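# Replace the clipboard sheet with the notebook sheet

## Task

Remove the sheet currently clipped to the clipboard and set it aside without folding it. Then take the sheet from the notebook and clip it to the board face up, with its top edge gripped under the clip, so that it lies flat and square on the board.

## Robot and tools

Robot: two Kinova Gen3 seven-joint arms, left_arm and right_arm, each with a Robotiq 2F-85 two-finger gripper and a wrist camera. Fixed cameras are cam_high and cam_low; the wrist cameras are cam_left_wrist and cam_right_wrist. All images are 896x504.

Frames. The scene frame has its origin at table height, halfway between the nominal arm bases, with +z up and +x pointing out over the table. left_arm is on the +y side; image left/right does not follow these names. The calibrated bases are left_arm at (+0.006, +0.344, 0) m with yaw quat (1, 0, 0, 0.009), and right_arm at (-0.009, -0.349, 0) m with no rotation. Each arm reports its end_effector_position (m) and end_effector_quat_wxyz in its own base frame. That point lies midway between the closed finger pads; the fingers extend along the gripper's +z axis and close along its y axis. Reported hand poses can be off by a few centimetres.

Joint order per arm: waist, shoulder, upper arm roll, elbow, forearm roll, wrist pitch, wrist roll. The waist and elbow signs are flipped relative to the URDF in everything you send and read. Stated ranges in rad, in URDF signs: waist, upper arm roll, forearm roll and wrist roll ±69.115; shoulder ±2.250; elbow ±2.580; wrist pitch ±2.100.

Row format, used by both execute_actions and move: 18 numbers, each in [-1, 1]. Numbers 1-7 are left_arm joint offsets, 8 is left gripper position, 9 is left gripper speed. Numbers 10-18 are the same nine values for right_arm. Both arms must always be included. Joint numbers are scaled offsets, not absolute angles. A value of 1.0 equals 0.9985 rad for the first four joints and 0.8765 rad for the last three. Offsets are measured from the "Joint targets" line as it stood when the action or move started, not from the previous row. Sending 0 keeps a joint at its current target. Repeating an offset in a new action moves the joint further. Gripper position is absolute: +1 fully open (85 mm), 0 about 45 mm, -1 closed. The scale is not quite linear, so check position_measured_pct, which reads roughly 50 - 50×position. Gripper speed: -1 is about 20 mm/s, 0 about 85 mm/s, +1 about 150 mm/s. Faster closing grips harder. To keep a gripper as it is, send its last position and speed values again.

Tools:
- execute_actions(actions, cameras): actions is a list of up to 15 rows. Each row lasts one 1/30 s step, and each action lasts 0.5 s, with the last row held to the end. An empty list just returns the state. An action is rejected if it would push a joint more than 0.014 rad beyond its range.
- move(target, speed, blend, blocking, cameras): target is one 18-number row or up to 15 rows. All displacements count from the same current Joint targets. Joints are interpolated together toward the target. speed is the top joint rate in rad/s, 0.01 to 2, default 0.5; give one value or one per target. blend is a corner radius in rad. blocking=false returns after about 0.5 s while the motion continues. The path does not avoid obstacles. The result ends with a "move:" line: done, off_target, moving, held or fault, and possibly limits=held.
- wait(seconds 0-10): lets time pass while commands are held.
- stop(): brakes a running move.
- zoom_image(camera, region=[x0,y0,x1,y1] pixels): region at most 504x504, taken from that camera's latest image.
- clear_fault(arm): restarts an arm after a torque fault has been reported.
- read_manual(section): returns licence text only.
- finished_scene(scene): ends the scene with the given number. This cannot be undone.

Reading results. The result lists Joint positions, Joint velocities (which may say "within noise"), Joint targets and joint torques, plus a Flange force on the gripper along its own x, y, z axes. Flange force includes any held weight and some error. Gripper readings:
- object_status: 0 moving; 1 blocked while opening; 2 stopped on an object before the requested position (firm grip); 3 reached the requested position or the pads met (empty, or a soft grip).
- motor_current_ma: about 1000 when gripping, near 0 when empty.
- position_measured_pct: 98 or higher means the pads have closed together.

Other lines you may see:
- "Wrist depth": a 7x7 grid of depths in mm per wrist camera. A "-" means no reading; the range is 180-4000 mm.
- "joint sent to its limit": a joint was clipped at its range end.
- "joint command not followed": the inter-arm clearance check held the arm back.
- MOTOR HOT / OVER-TEMPERATURE FAULT: heat warnings or stops.

Motion limits. Joint target speed is capped at about 1.39 rad/s for the first four joints and 1.22 rad/s for the last three. Each target stays within 0.304 or 0.266 rad of the measured angle. The hand may not jump more than 70 mm per step. Large moves therefore take several actions.

Gripping. Close to a position narrower than the object and hold that value. To release, open a few millimetres wider than the object. For thin paper, expect status 3 and high pct readings.

Avoid:
- knocking anything off the table or leaving it off the table;
- collisions or presses between the two arms, including gripping the other arm's fingers;
- fast impacts and commanding targets past a firm contact, because the arms are stiff and this causes hard pushes and torque faults (joint torque limits 104.5 and 51.3 N m);
- hard grips on objects still resting on something;
- dropping or flinging objects;
- holding outstretched poses for long, which overheats the motors.

Think time also runs the scene clock.

Each tool is called after ">>>" as a command line: name --argument value for each argument, lists and objects as JSON in quotes; but a table of rows of numbers goes row by row, as --pt "numbers of a row", without its own name.

## Session

>>> execute_actions --actions '[]'

Scene clock: 0.00 s.
left_arm: end_effector_position=(+0.3318, -0.4747, +0.3998) position_measured_pct=0.0 object_status=3 motor_current_ma=0 end_effector_quat_wxyz=(+0.162, +0.788, -0.544, +0.236) | right_arm: end_effector_position=(+0.6188, -0.0302, +0.1266) position_measured_pct=0.0 object_status=3 motor_current_ma=0 end_effector_quat_wxyz=(-0.193, +0.938, +0.234, +0.167)
Joint positions: left_arm=[-1.15 0.273 -0.475 -1.418 0.46 0.99 4.069] | right_arm=[-0.062 0.857 0.365 -1.329 -0.911 1.099 -0.303]
Joint velocities: within noise
Joint torques (N m): no reading
Motor temperatures (°C): left_arm=[41 39 36 39 46 43 54] | right_arm=[37 38 35 38 42 45 40]
Flange force (N): no reading
Wrist depth (mm): cam_left_wrist=[804 793 781 791 806 804 796 / 752 735 746 739 754 750 748 / 713 700 703 706 705 710 701 / 668 670 666 666 669 670 667 / 626 637 626 634 627 629 626 / 594 602 598 599 600 590 591 / 567 565 573 570 570 562 562] | cam_right_wrist=[476 430 400 376 354 333 315 / 444 408 378 355 337 319 302 / 417 386 358 338 321 304 290 / 395 366 344 325 308 294 280 / 374 351 329 313 297 283 270 / 356 337 317 301 287 272 260 / 338 320 304 290 276 262 250]
Joint targets: left_arm=[-1.150 0.273 -0.475 -1.418 0.460 0.990 4.069] | right_arm=[-0.062 0.857 0.365 -1.329 -0.911 1.099 -0.303]
Tool commands: left_gripper/position=+1.0 left_gripper/speed=+1.0 right_gripper/position=+1.0 right_gripper/speed=+1.0

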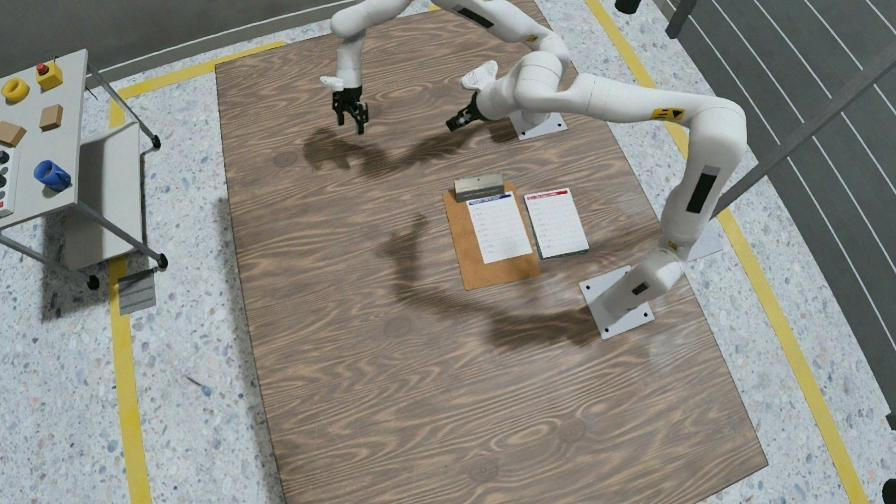

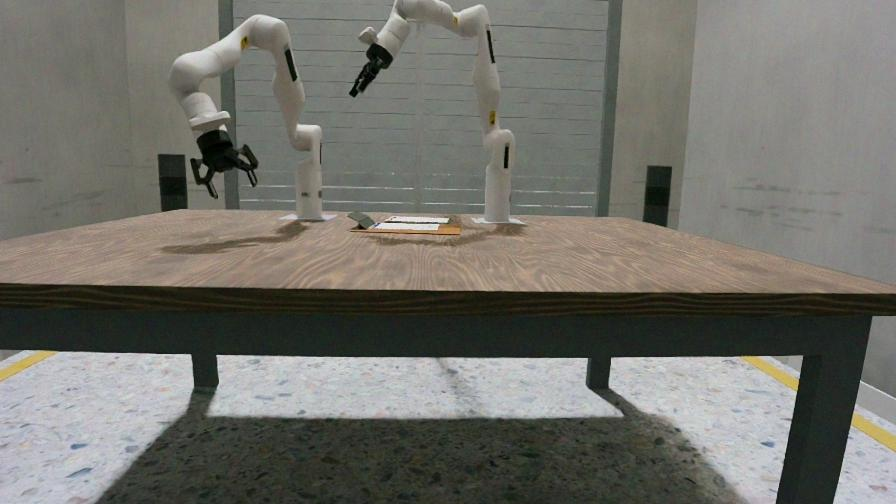

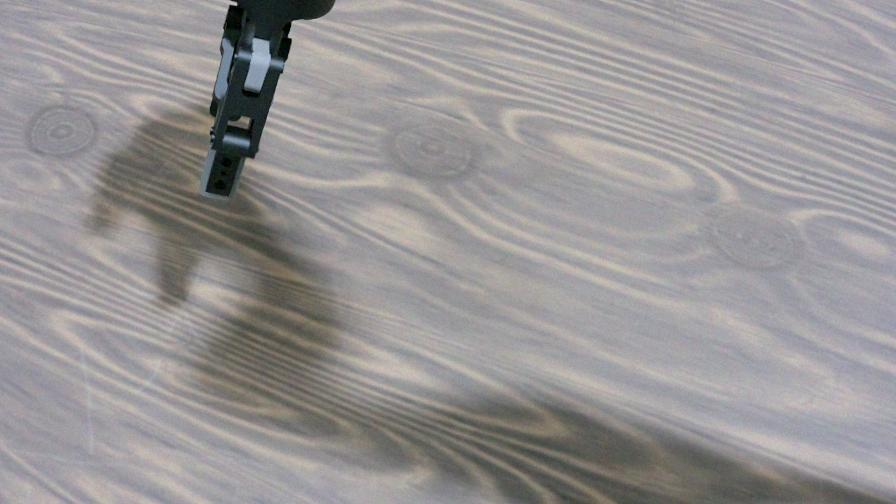

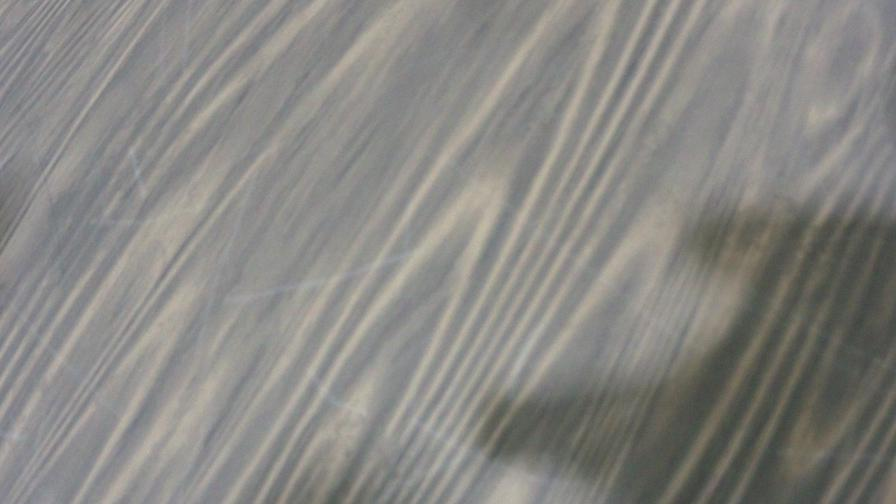

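>>> zoom_image --camera "cam_high" --region '[420, 160, 620, 300]'

>>> zoom_image --camera "cam_low" --region '[330, 190, 490, 250]'

Scaled by 2.520 from the camera's 896x504 image, which has a finer 1280x720 frame.

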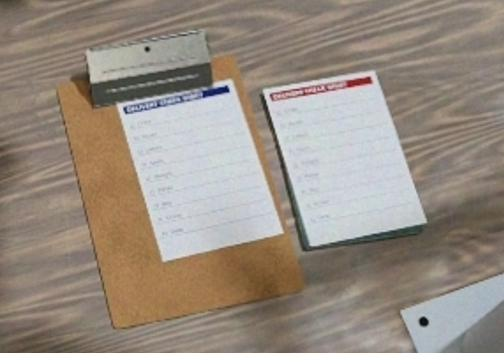

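Scaled by 3.150 from the camera's 896x504 image, which has a finer 1280x720 frame.

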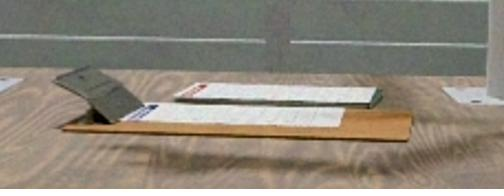

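>>> move --target '[0.2704,-0.1567,0.4757,0.1464,-0.5248,0.8705,-0.0753,-1,0,0,0,0,0,0,0,0,-1,0]' --speed 0.8

Scene clock: 28.83 s.
left_arm: end_effector_position=(+0.2088, -0.2919, +0.4483) position_measured_pct=98.7 object_status=0 motor_current_ma=520 end_effector_quat_wxyz=(+0.000, +0.700, -0.714, +0.000) | right_arm: end_effector_position=(+0.6188, -0.0302, +0.1266) position_measured_pct=98.7 object_status=0 motor_current_ma=500 end_effector_quat_wxyz=(-0.193, +0.938, +0.234, +0.167)
Joint positions: left_arm=[-0.881 0.116 0 -1.272 0 1.753 4.003] | right_arm=[-0.062 0.857 0.365 -1.329 -0.911 1.099 -0.303]
Joint velocities: within noise
Joint torques (N m): left_arm=[-0.86 -10.51 -0.37 7.53 0.12 -0.24 -0.18] | right_arm=[0.25 -24.72 1.19 6.51 -1.73 0.16 0.17]
Motor temperatures (°C): left_arm=[41 40 35 39 46 43 54] | right_arm=[37 39 34 38 42 44 40]
Flange force (N): left_arm=[1.4 -1.8 -5.7] | right_arm=[6.1 7.6 1.1]
Wrist depth (mm): cam_left_wrist=[597 594 560 593 590 590 589 / 598 597 581 581 592 591 588 / 597 599 589 588 592 590 587 / 596 593 588 587 581 580 586 / 592 590 589 586 581 581 587 / 593 590 587 586 581 578 582 / 592 586 587 587 578 579 585] | cam_right_wrist=[474 430 401 375 353 332 315 / 444 408 378 355 337 319 302 / 415 385 358 338 321 305 290 / 396 367 344 325 308 294 280 / 374 351 329 313 297 283 270 / 357 336 317 301 287 272 260 / 339 321 304 290 277 263 250]
Joint targets: left_arm=[-0.880 0.116 0.000 -1.272 0.000 1.753 4.003] | right_arm=[-0.062 0.857 0.365 -1.329 -0.911 1.099 -0.303]
move: done

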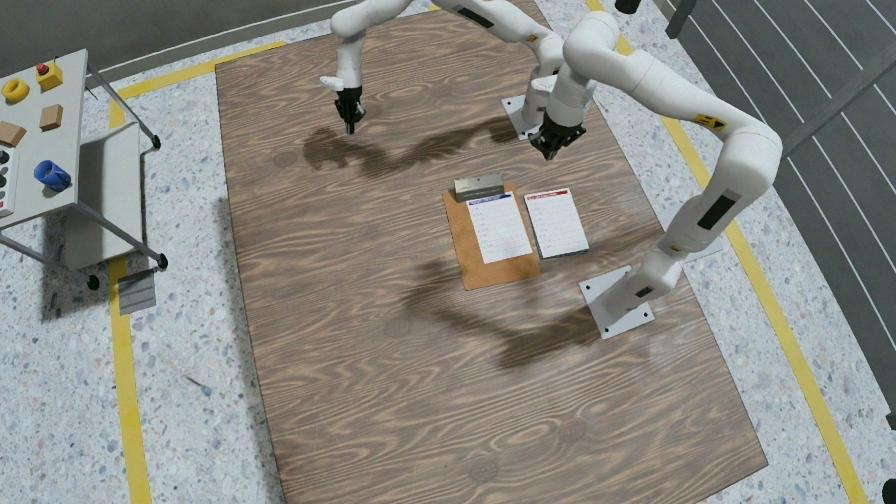

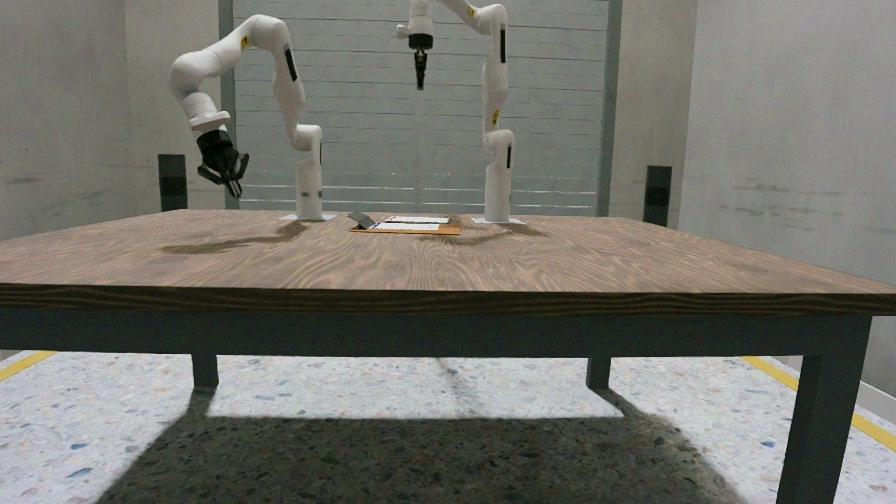

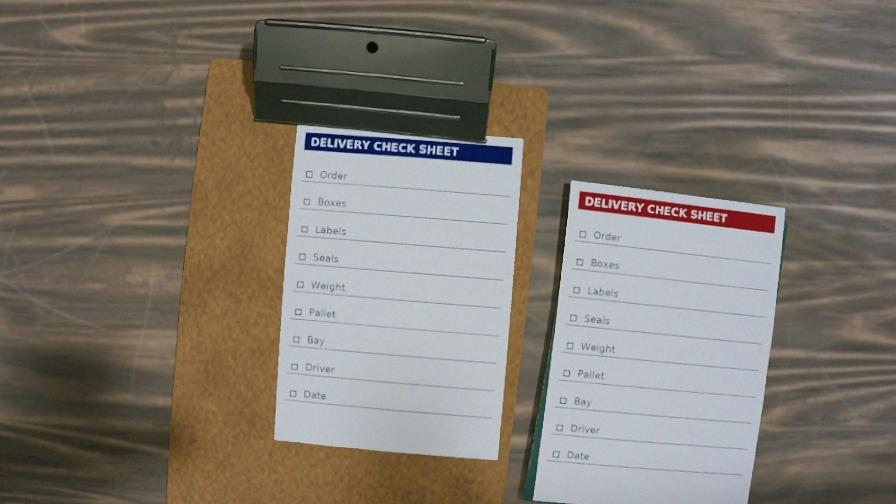

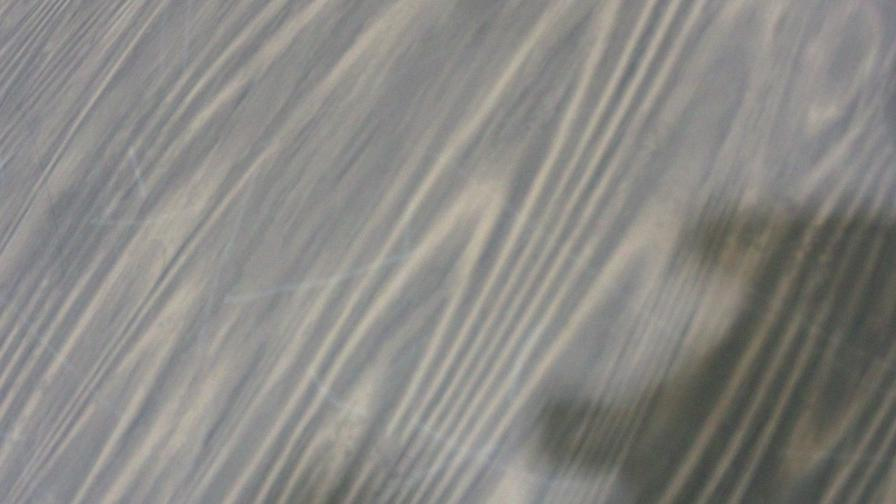

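>>> zoom_image --camera "cam_left_wrist" --region '[500, 160, 820, 504]'

>>> zoom_image --camera "cam_left_wrist" --region '[180, 0, 580, 200]'

Scaled by 1.465 from the camera's 896x504 image, which has a finer 1280x720 frame.

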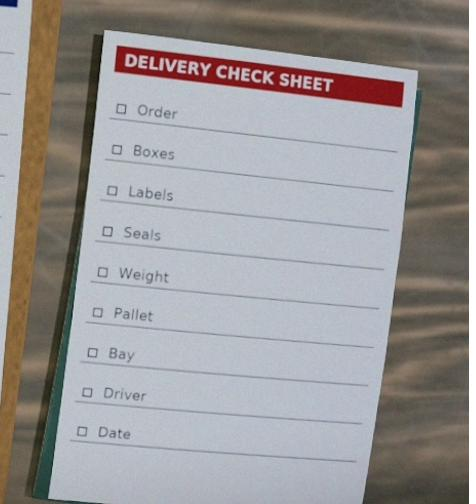

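Scaled by 1.260 from the camera's 896x504 image, which has a finer 1280x720 frame.

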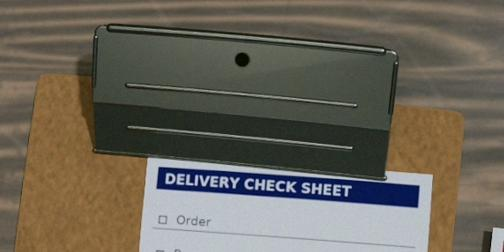

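>>> move --target '[0,0,0,0,0,0,0,-1,0,0.7712,-0.8453,-0.3655,-0.8783,1.0,-0.5442,-0.4621,-1,0]' --speed 0.8

Scene clock: 78.70 s.
left_arm: end_effector_position=(+0.2088, -0.2919, +0.4483) position_measured_pct=98.7 object_status=3 motor_current_ma=1000 end_effector_quat_wxyz=(+0.000, +0.700, -0.714, +0.000) | right_arm: end_effector_position=(+0.2768, +0.2124, +0.2185) position_measured_pct=98.7 object_status=3 motor_current_ma=970 end_effector_quat_wxyz=(+0.000, +0.708, +0.690, +0.150)
Joint positions: left_arm=[-0.881 0.117 0 -1.272 0 1.753 4.003] | right_arm=[0.708 0.013 0 -2.206 -0.034 0.622 -0.708]
Joint velocities: within noise
Joint torques (N m): left_arm=[-0.77 -10.55 -0.43 7.47 0.13 -0.24 -0.22] | right_arm=[0.3 -10.28 -0.43 7.24 -0.49 -1.15 0.14]
Motor temperatures (°C): left_arm=[40 40 35 39 45 43 53] | right_arm=[37 41 33 38 42 44 40]
Flange force (N): left_arm=[1.8 -1.7 -5.9] | right_arm=[3.8 4.7 2.7]
Wrist depth (mm): cam_left_wrist=[598 594 558 591 590 590 589 / 597 594 583 579 592 591 589 / 595 593 587 589 591 589 588 / 595 593 589 586 583 582 584 / 594 587 590 588 581 579 586 / 593 590 588 586 582 575 588 / 592 587 586 587 577 576 587] | cam_right_wrist=[373 389 399 411 425 444 462 / 364 381 391 401 416 433 451 / 355 371 382 392 404 422 441 / 348 364 375 385 396 413 429 / 348 357 367 377 388 403 419 / 343 347 359 369 381 396 408 / 336 339 327 338 373 387 399]
Joint targets: left_arm=[-0.881 0.117 0.000 -1.272 0.000 1.753 4.003] | right_arm=[0.708 0.013 0.000 -2.206 -0.034 0.622 -0.708]
move: done

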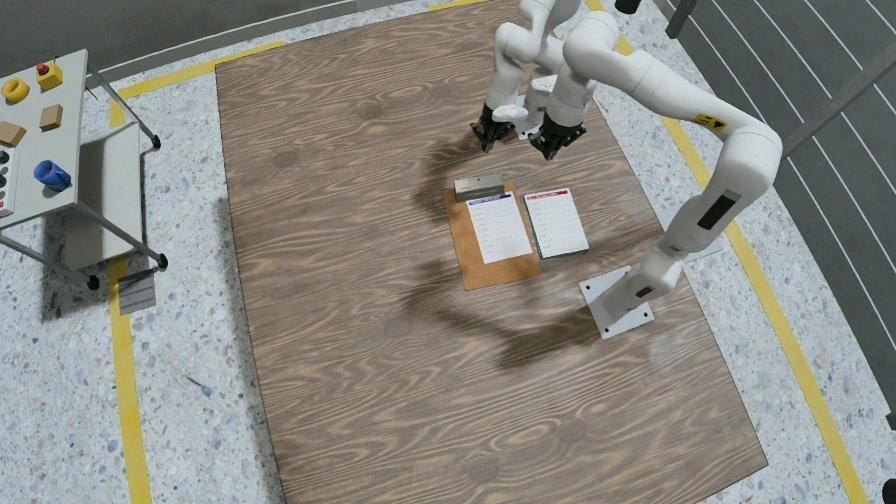

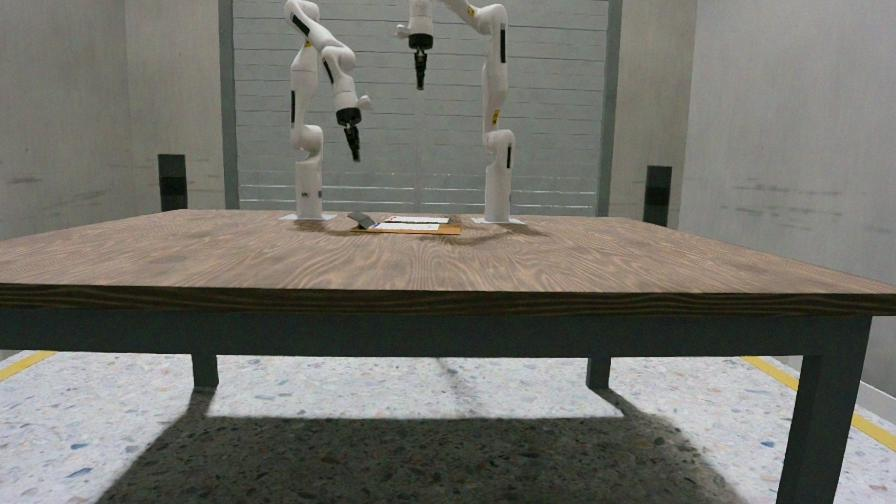

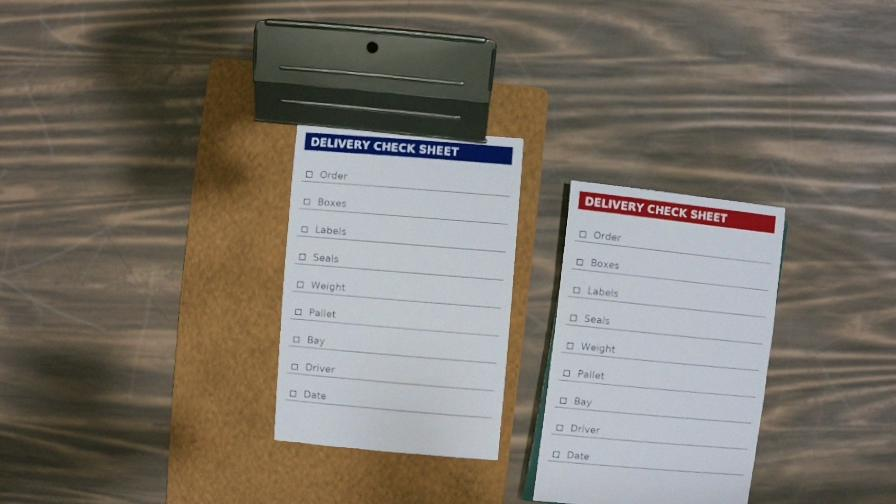

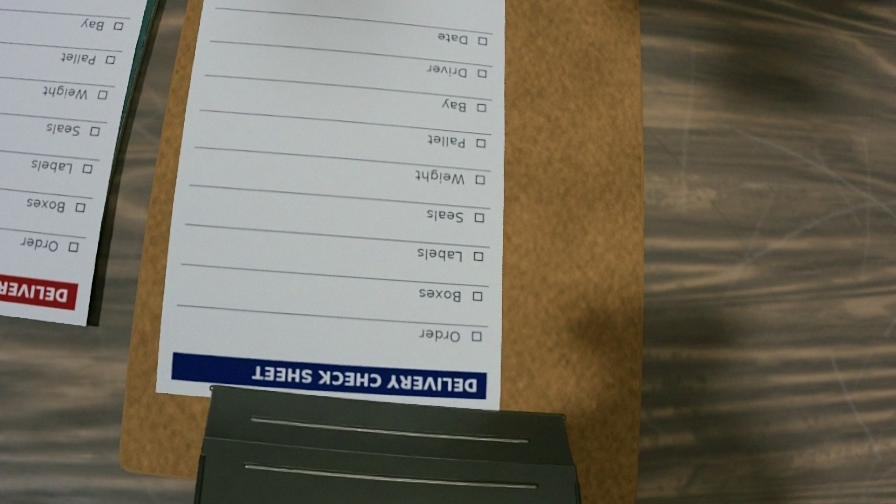

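>>> move --target '[0,0,0,0,0,0,0,-1,0,0,0.2429,0,-0.1833,0.039,-0.4849,0,-1,0]' --cameras '["cam_left_wrist","cam_right_wrist","cam_low"]'

Scene clock: 95.63 s.
left_arm: end_effector_position=(+0.2088, -0.2919, +0.4483) position_measured_pct=98.7 object_status=3 motor_current_ma=1000 end_effector_quat_wxyz=(+0.000, +0.700, -0.714, +0.000) | right_arm: end_effector_position=(+0.2809, +0.2077, +0.1183) position_measured_pct=98.7 object_status=3 motor_current_ma=970 end_effector_quat_wxyz=(+0.012, +0.699, +0.699, +0.149)
Joint positions: left_arm=[-0.881 0.117 0 -1.272 0 1.753 4.003] | right_arm=[0.708 0.256 0 -2.389 0 0.197 -0.708]
Joint velocities: within noise
Joint torques (N m): left_arm=[-0.82 -10.61 -0.4 7.36 0.08 -0.21 -0.23] | right_arm=[0.31 -12.3 -0.38 4.25 -0.42 -1.13 0.15]
Motor temperatures (°C): left_arm=[40 40 35 38 45 43 53] | right_arm=[37 40 33 38 42 44 40]
Flange force (N): left_arm=[2.1 -2.0 -6.3] | right_arm=[3.2 3.6 5.7]
Wrist depth (mm): cam_left_wrist=[596 596 558 551 591 591 590 / 597 595 583 581 590 589 586 / 597 597 591 587 588 589 587 / 596 594 587 588 581 580 586 / 596 591 588 586 580 582 585 / 594 587 585 586 578 579 585 / 594 588 586 586 578 581 584] | cam_right_wrist=[272 278 286 296 309 320 339 / 266 272 282 290 301 313 329 / 261 268 277 284 295 305 322 / 257 264 272 280 289 299 314 / 252 257 267 275 284 293 307 / 247 236 247 259 271 287 300 / 244 219 228 236 246 282 294]
Joint targets: left_arm=[-0.881 0.117 0.000 -1.272 0.000 1.753 4.003] | right_arm=[0.708 0.256 0.000 -2.389 0.000 0.197 -0.708]
move: done
Images, in order (width x height): cam_low 896x504, cam_left_wrist 896x504, cam_right_wrist 896x504.

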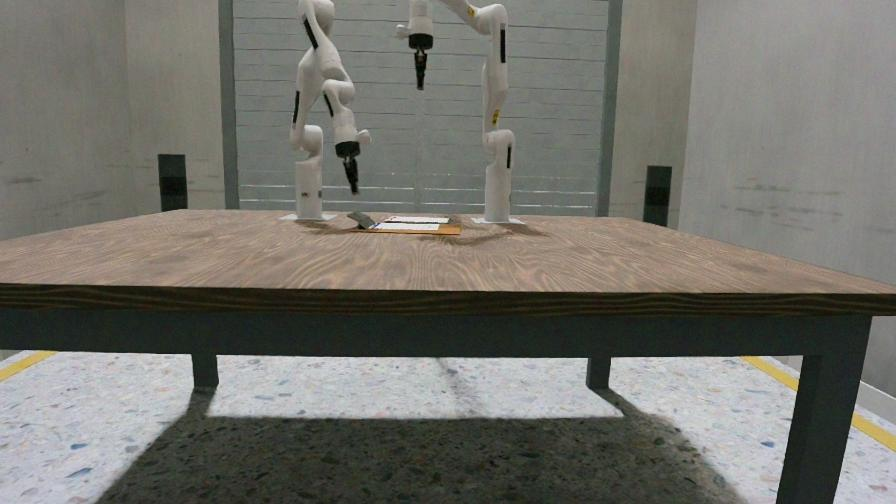

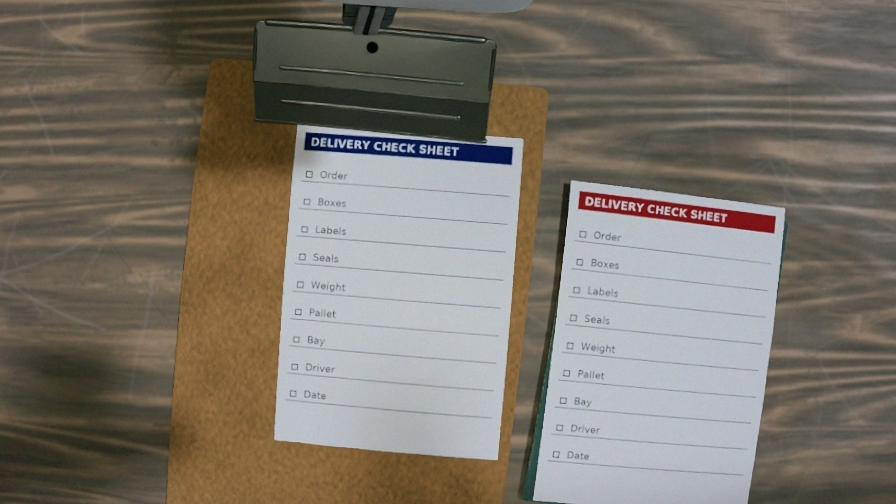

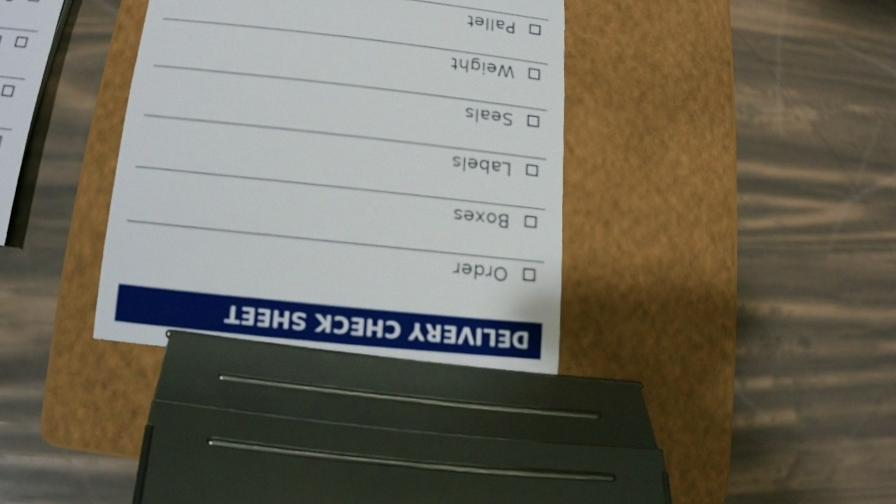

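>>> move --target '[0,0,0,0,0,0,0,-1,0,-0.022,0.1317,0,-0.0497,0,-0.2071,0.0251,-1,0]' --speed 0.15 --cameras '["cam_left_wrist","cam_right_wrist","cam_low"]'

>>> zoom_image --camera "cam_low" --region '[300, 150, 480, 250]'

>>> zoom_image --camera "cam_left_wrist" --region '[180, 0, 580, 200]'

Scene clock: 105.10 s.
left_arm: end_effector_position=(+0.2088, -0.2919, +0.4483) position_measured_pct=98.7 object_status=3 motor_current_ma=1000 end_effector_quat_wxyz=(+0.000, +0.700, -0.714, +0.000) | right_arm: end_effector_position=(+0.2856, +0.2016, +0.0783) position_measured_pct=98.7 object_status=3 motor_current_ma=970 end_effector_quat_wxyz=(+0.015, +0.699, +0.699, +0.149)
Joint positions: left_arm=[-0.881 0.117 0 -1.272 0 1.753 4.003] | right_arm=[0.686 0.387 0 -2.439 0 0.015 -0.686]
Joint velocities: within noise
Joint torques (N m): left_arm=[-0.83 -10.48 -0.39 7.42 0.14 -0.18 -0.23] | right_arm=[0.29 -13.25 -0.32 2.73 -0.42 -1.14 0.19]
Motor temperatures (°C): left_arm=[40 40 35 38 45 43 53] | right_arm=[37 40 33 38 42 44 40]
Flange force (N): left_arm=[1.7 -1.7 -5.9] | right_arm=[1.5 3.8 6.3]
Wrist depth (mm): cam_left_wrist=[597 597 555 549 590 590 590 / 596 593 585 582 592 589 585 / 595 594 592 586 592 587 589 / 595 594 589 587 579 581 590 / 595 593 588 586 581 577 588 / 595 590 586 585 582 579 585 / 594 586 586 586 580 578 585] | cam_right_wrist=[230 236 244 252 261 272 289 / 225 231 239 247 256 265 280 / 221 227 235 243 251 259 273 / 217 223 230 238 246 254 268 / 213 210 220 231 240 250 263 / 208 190 200 209 218 244 257 / - 183 187 195 202 210 251]
Joint targets: left_arm=[-0.881 0.117 0.000 -1.272 0.000 1.753 4.003] | right_arm=[0.686 0.387 0.000 -2.439 0.000 0.015 -0.686]
move: done
Images, in order (width x height): cam_low 896x504, cam_left_wrist 896x504, cam_right_wrist 896x504.

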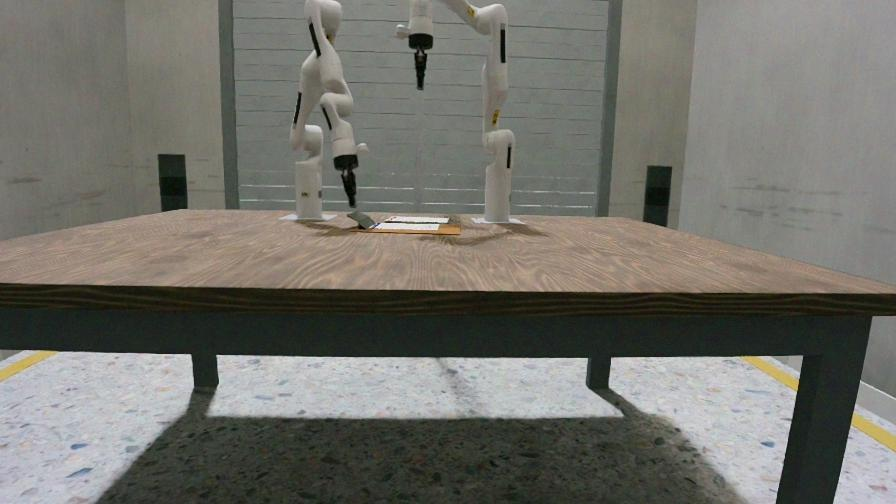

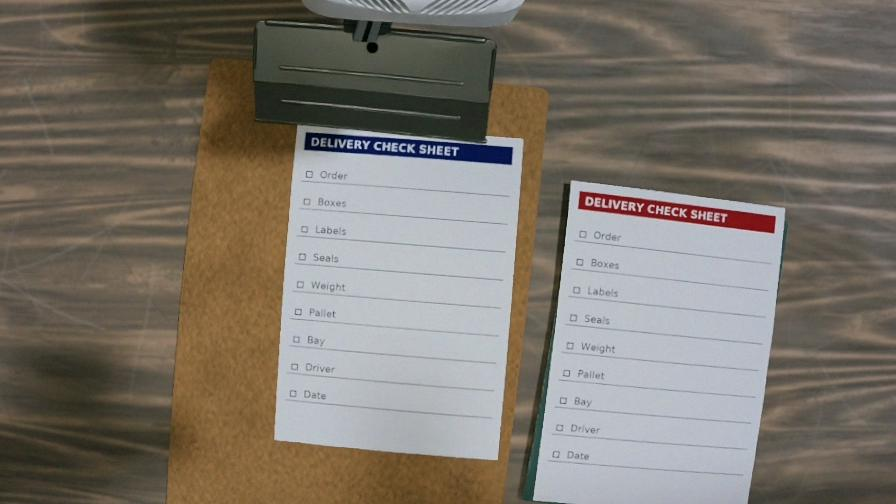

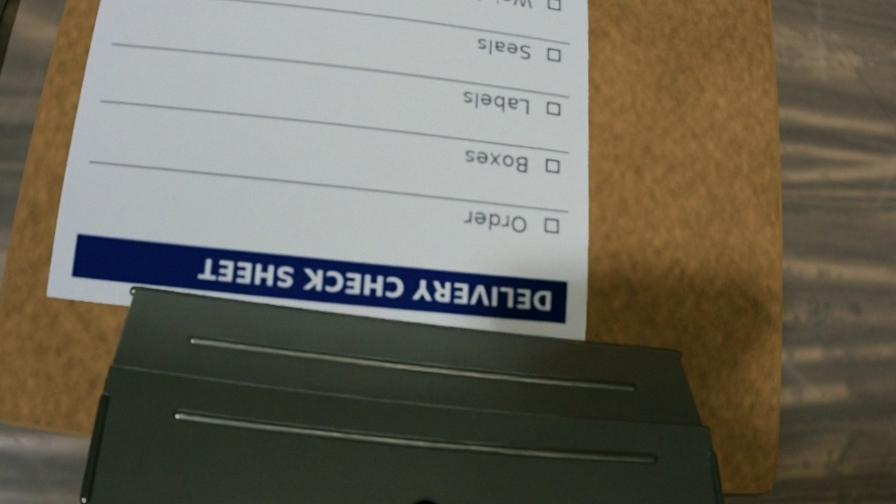

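Scaled by 2.800 from the camera's 896x504 image, which has a finer 1280x720 frame.

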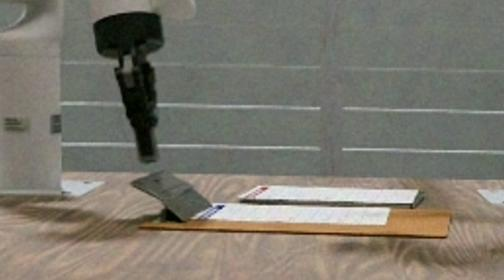

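Scaled by 1.260 from the camera's 896x504 image, which has a finer 1280x720 frame.

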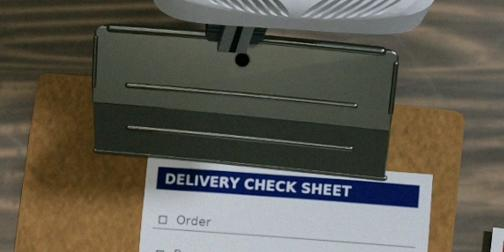

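>>> move --target '[0,0,0,0,0,0,0,-1,0,0,0.0356,0,-0.0105,0,-0.0518,0,-1,0]' --speed 0.05 --cameras '[]'

>>> move --target '[0,0,0,0,0,0,0,-1,0,0,0.0360,0,-0.0085,0,-0.0516,0,-1,0]' --speed 0.05 --cameras '["cam_left_wrist","cam_right_wrist","cam_low"]'

>>> zoom_image --camera "cam_low" --region '[300, 150, 480, 250]'

Scene clock: 112.90 s.
left_arm: end_effector_position=(+0.2088, -0.2919, +0.4483) position_measured_pct=98.7 object_status=3 motor_current_ma=1000 end_effector_quat_wxyz=(+0.000, +0.700, -0.714, +0.000) | right_arm: end_effector_position=(+0.2854, +0.2014, +0.0682) position_measured_pct=98.7 object_status=3 motor_current_ma=970 end_effector_quat_wxyz=(+0.015, +0.699, +0.699, +0.149)
Joint positions: left_arm=[-0.881 0.117 0 -1.272 0 1.753 4.003] | right_arm=[0.686 0.423 0 -2.449 0 -0.03 -0.686]
Joint velocities: within noise
Joint torques (N m): left_arm=[-0.82 -10.53 -0.35 7.51 0.15 -0.27 -0.21] | right_arm=[0.33 -13.5 -0.31 2.35 -0.42 -1.17 0.13]
Motor temperatures (°C): left_arm=[40 40 35 38 45 43 53] | right_arm=[37 40 33 38 42 44 40]
Flange force (N): left_arm=[1.6 -1.7 -5.9] | right_arm=[0.8 4.0 6.3]
Wrist depth (mm): cam_left_wrist=[598 595 556 551 592 592 592 / 594 594 583 583 589 590 588 / 595 597 591 591 592 592 587 / 596 595 589 588 582 578 587 / 592 587 589 588 578 581 586 / 593 587 588 587 580 577 586 / 593 585 590 585 580 582 588] | cam_right_wrist=[219 224 232 241 250 260 275 / 215 221 228 236 244 254 269 / 211 217 224 231 240 249 262 / 207 213 220 226 235 244 257 / 203 199 209 219 229 239 251 / - 184 190 198 209 223 245 / - - 181 185 191 197 239]
Joint targets: left_arm=[-0.881 0.117 0.000 -1.272 0.000 1.753 4.003] | right_arm=[0.686 0.423 0.000 -2.449 0.000 -0.030 -0.686]
move: done
No camera images: "cameras" was empty.

Scene clock: 114.03 s.
left_arm: end_effector_position=(+0.2088, -0.2919, +0.4483) position_measured_pct=98.7 object_status=3 motor_current_ma=1000 end_effector_quat_wxyz=(+0.000, +0.700, -0.714, +0.000) | right_arm: end_effector_position=(+0.2857, +0.2017, +0.0584) position_measured_pct=98.7 object_status=3 motor_current_ma=970 end_effector_quat_wxyz=(+0.015, +0.699, +0.699, +0.149)
Joint positions: left_arm=[-0.881 0.117 0 -1.272 0 1.753 4.003] | right_arm=[0.686 0.459 0 -2.457 0 -0.075 -0.686]
Joint velocities: within noise
Joint torques (N m): left_arm=[-0.77 -10.5 -0.41 7.33 0.11 -0.25 -0.21] | right_arm=[3.39 -8.97 -4.04 4.01 -0.31 -2.01 0.05]
Motor temperatures (°C): left_arm=[40 40 34 38 45 43 53] | right_arm=[37 40 33 38 42 44 40]
Flange force (N): left_arm=[2.0 -1.9 -6.5] | right_arm=[-7.2 7.4 -14.7]
Wrist depth (mm): cam_left_wrist=[599 595 557 555 592 589 589 / 597 593 575 577 589 590 592 / 593 594 589 588 590 590 589 / 594 593 585 589 582 582 587 / 595 592 588 587 579 580 586 / 592 589 589 586 579 577 585 / 595 591 588 584 579 579 584] | cam_right_wrist=[209 215 222 230 238 249 262 / 205 212 218 225 233 243 256 / 202 207 214 220 229 238 250 / 197 203 210 217 224 233 244 / 194 186 194 202 211 228 236 / - - 185 188 196 205 231 / - - - - 184 190 228]
Joint targets: left_arm=[-0.881 0.117 0.000 -1.272 0.000 1.753 4.003] | right_arm=[0.686 0.459 0.000 -2.457 0.000 -0.075 -0.686]
move: done
Images, in order (width x height): cam_low 896x504, cam_left_wrist 896x504, cam_right_wrist 896x504.

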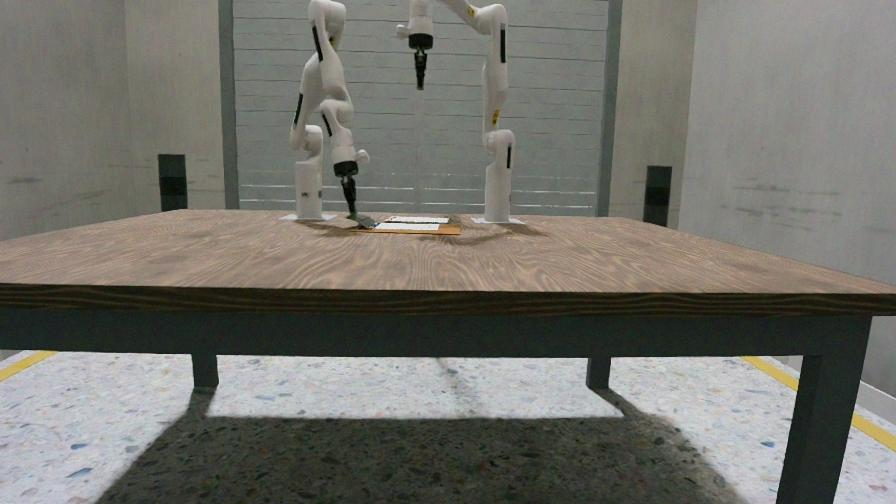

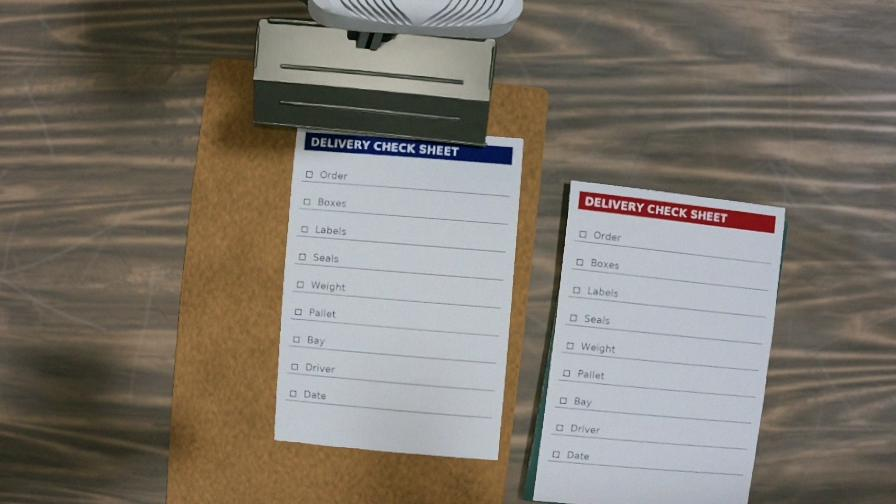

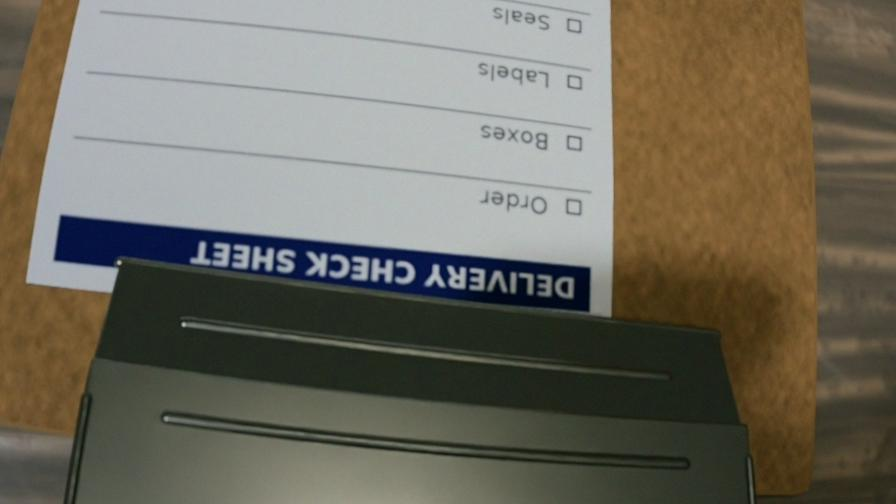

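Scaled by 2.800 from the camera's 896x504 image, which has a finer 1280x720 frame.

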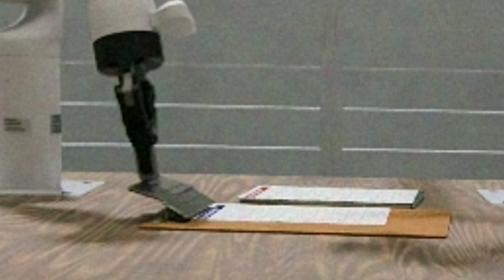

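>>> move --target '[0,0,0,0,0,0,0,-1,0,0,0.0373,0,-0.0078,0,-0.0513,0,-1,0]' --speed 0.05 --cameras '["cam_left_wrist","cam_right_wrist","cam_low"]'

>>> zoom_image --camera "cam_low" --region '[300, 150, 480, 250]'

Scene clock: 119.10 s.
left_arm: end_effector_position=(+0.2088, -0.2919, +0.4483) position_measured_pct=98.7 object_status=3 motor_current_ma=1000 end_effector_quat_wxyz=(+0.000, +0.700, -0.714, +0.000) | right_arm: end_effector_position=(+0.2857, +0.2017, +0.0483) position_measured_pct=98.7 object_status=3 motor_current_ma=970 end_effector_quat_wxyz=(+0.015, +0.699, +0.699, +0.149)
Joint positions: left_arm=[-0.881 0.117 0 -1.272 0 1.753 4.003] | right_arm=[0.686 0.496 0 -2.465 0 -0.12 -0.686]
Joint velocities: within noise
Joint torques (N m): left_arm=[-0.82 -10.5 -0.35 7.47 0.13 -0.27 -0.21] | right_arm=[2.04 -8.67 -2.5 1.27 -0.27 -0.72 0.11]
Motor temperatures (°C): left_arm=[40 40 34 38 45 43 53] | right_arm=[37 40 33 38 42 44 40]
Flange force (N): left_arm=[1.6 -1.8 -6.0] | right_arm=[-2.2 8.0 -11.9]
Wrist depth (mm): cam_left_wrist=[597 595 568 384 592 590 590 / 594 595 572 571 590 590 585 / 598 594 589 590 591 587 589 / 595 595 587 585 583 580 588 / 595 590 589 584 577 581 589 / 591 586 589 588 579 577 586 / 597 586 587 588 582 577 584] | cam_right_wrist=[199 205 212 218 227 237 246 / 196 201 208 214 221 231 241 / 192 197 204 210 217 226 235 / 188 193 199 205 213 221 229 / - - 181 185 192 199 224 / - - - - 185 191 220 / - - - - - 183 216]
Joint targets: left_arm=[-0.881 0.117 0.000 -1.272 0.000 1.753 4.003] | right_arm=[0.686 0.496 0.000 -2.465 0.000 -0.120 -0.686]
move: done
Images, in order (width x height): cam_low 896x504, cam_left_wrist 896x504, cam_right_wrist 896x504.

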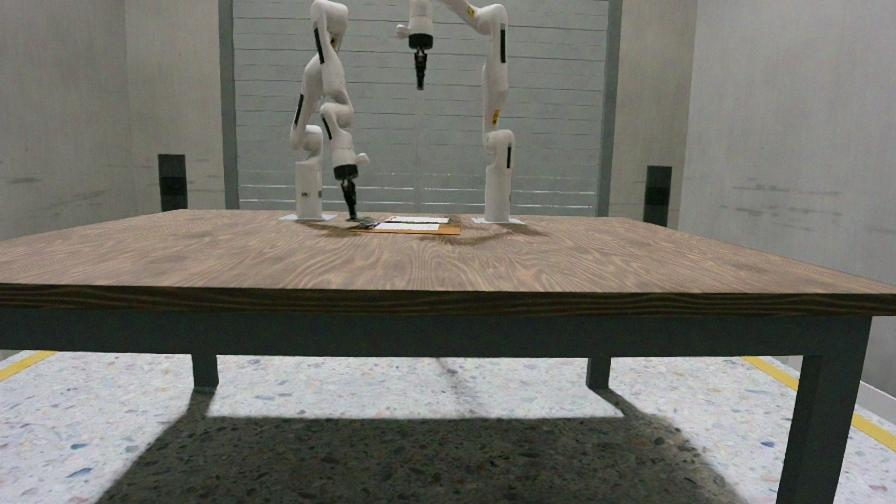

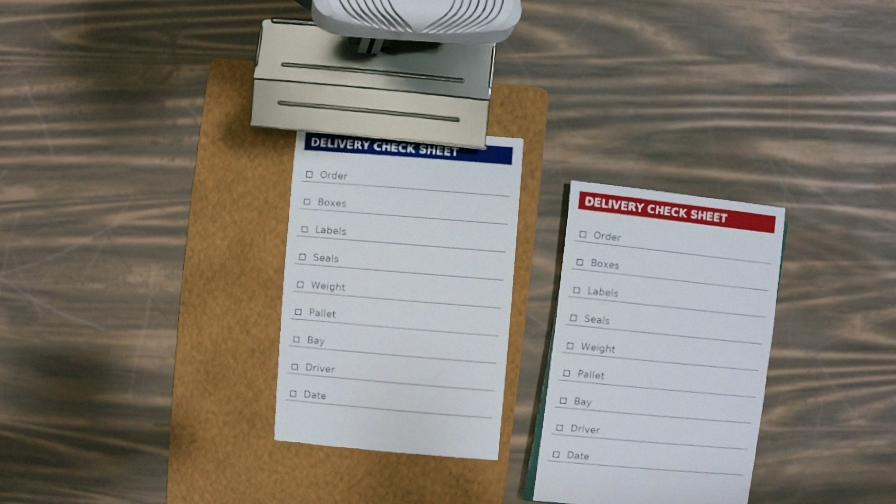

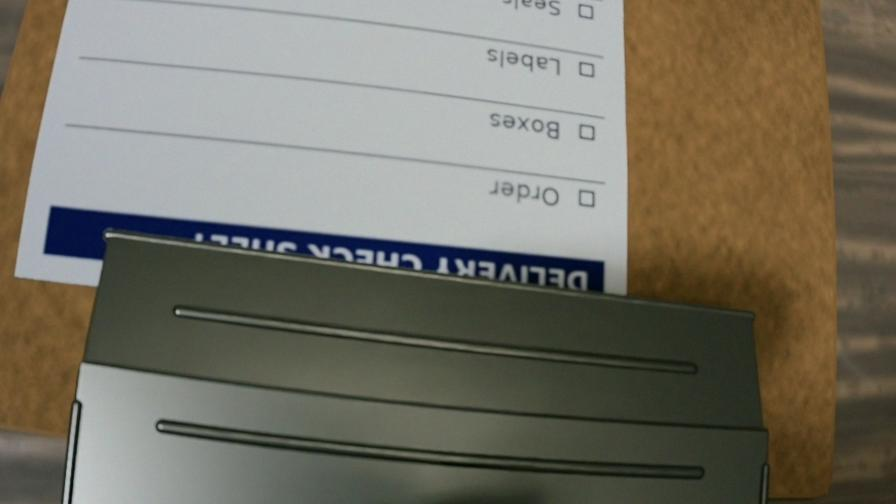

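Scaled by 2.800 from the camera's 896x504 image, which has a finer 1280x720 frame.

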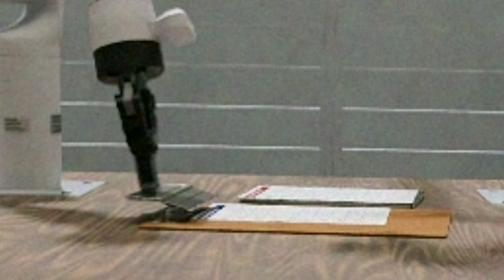

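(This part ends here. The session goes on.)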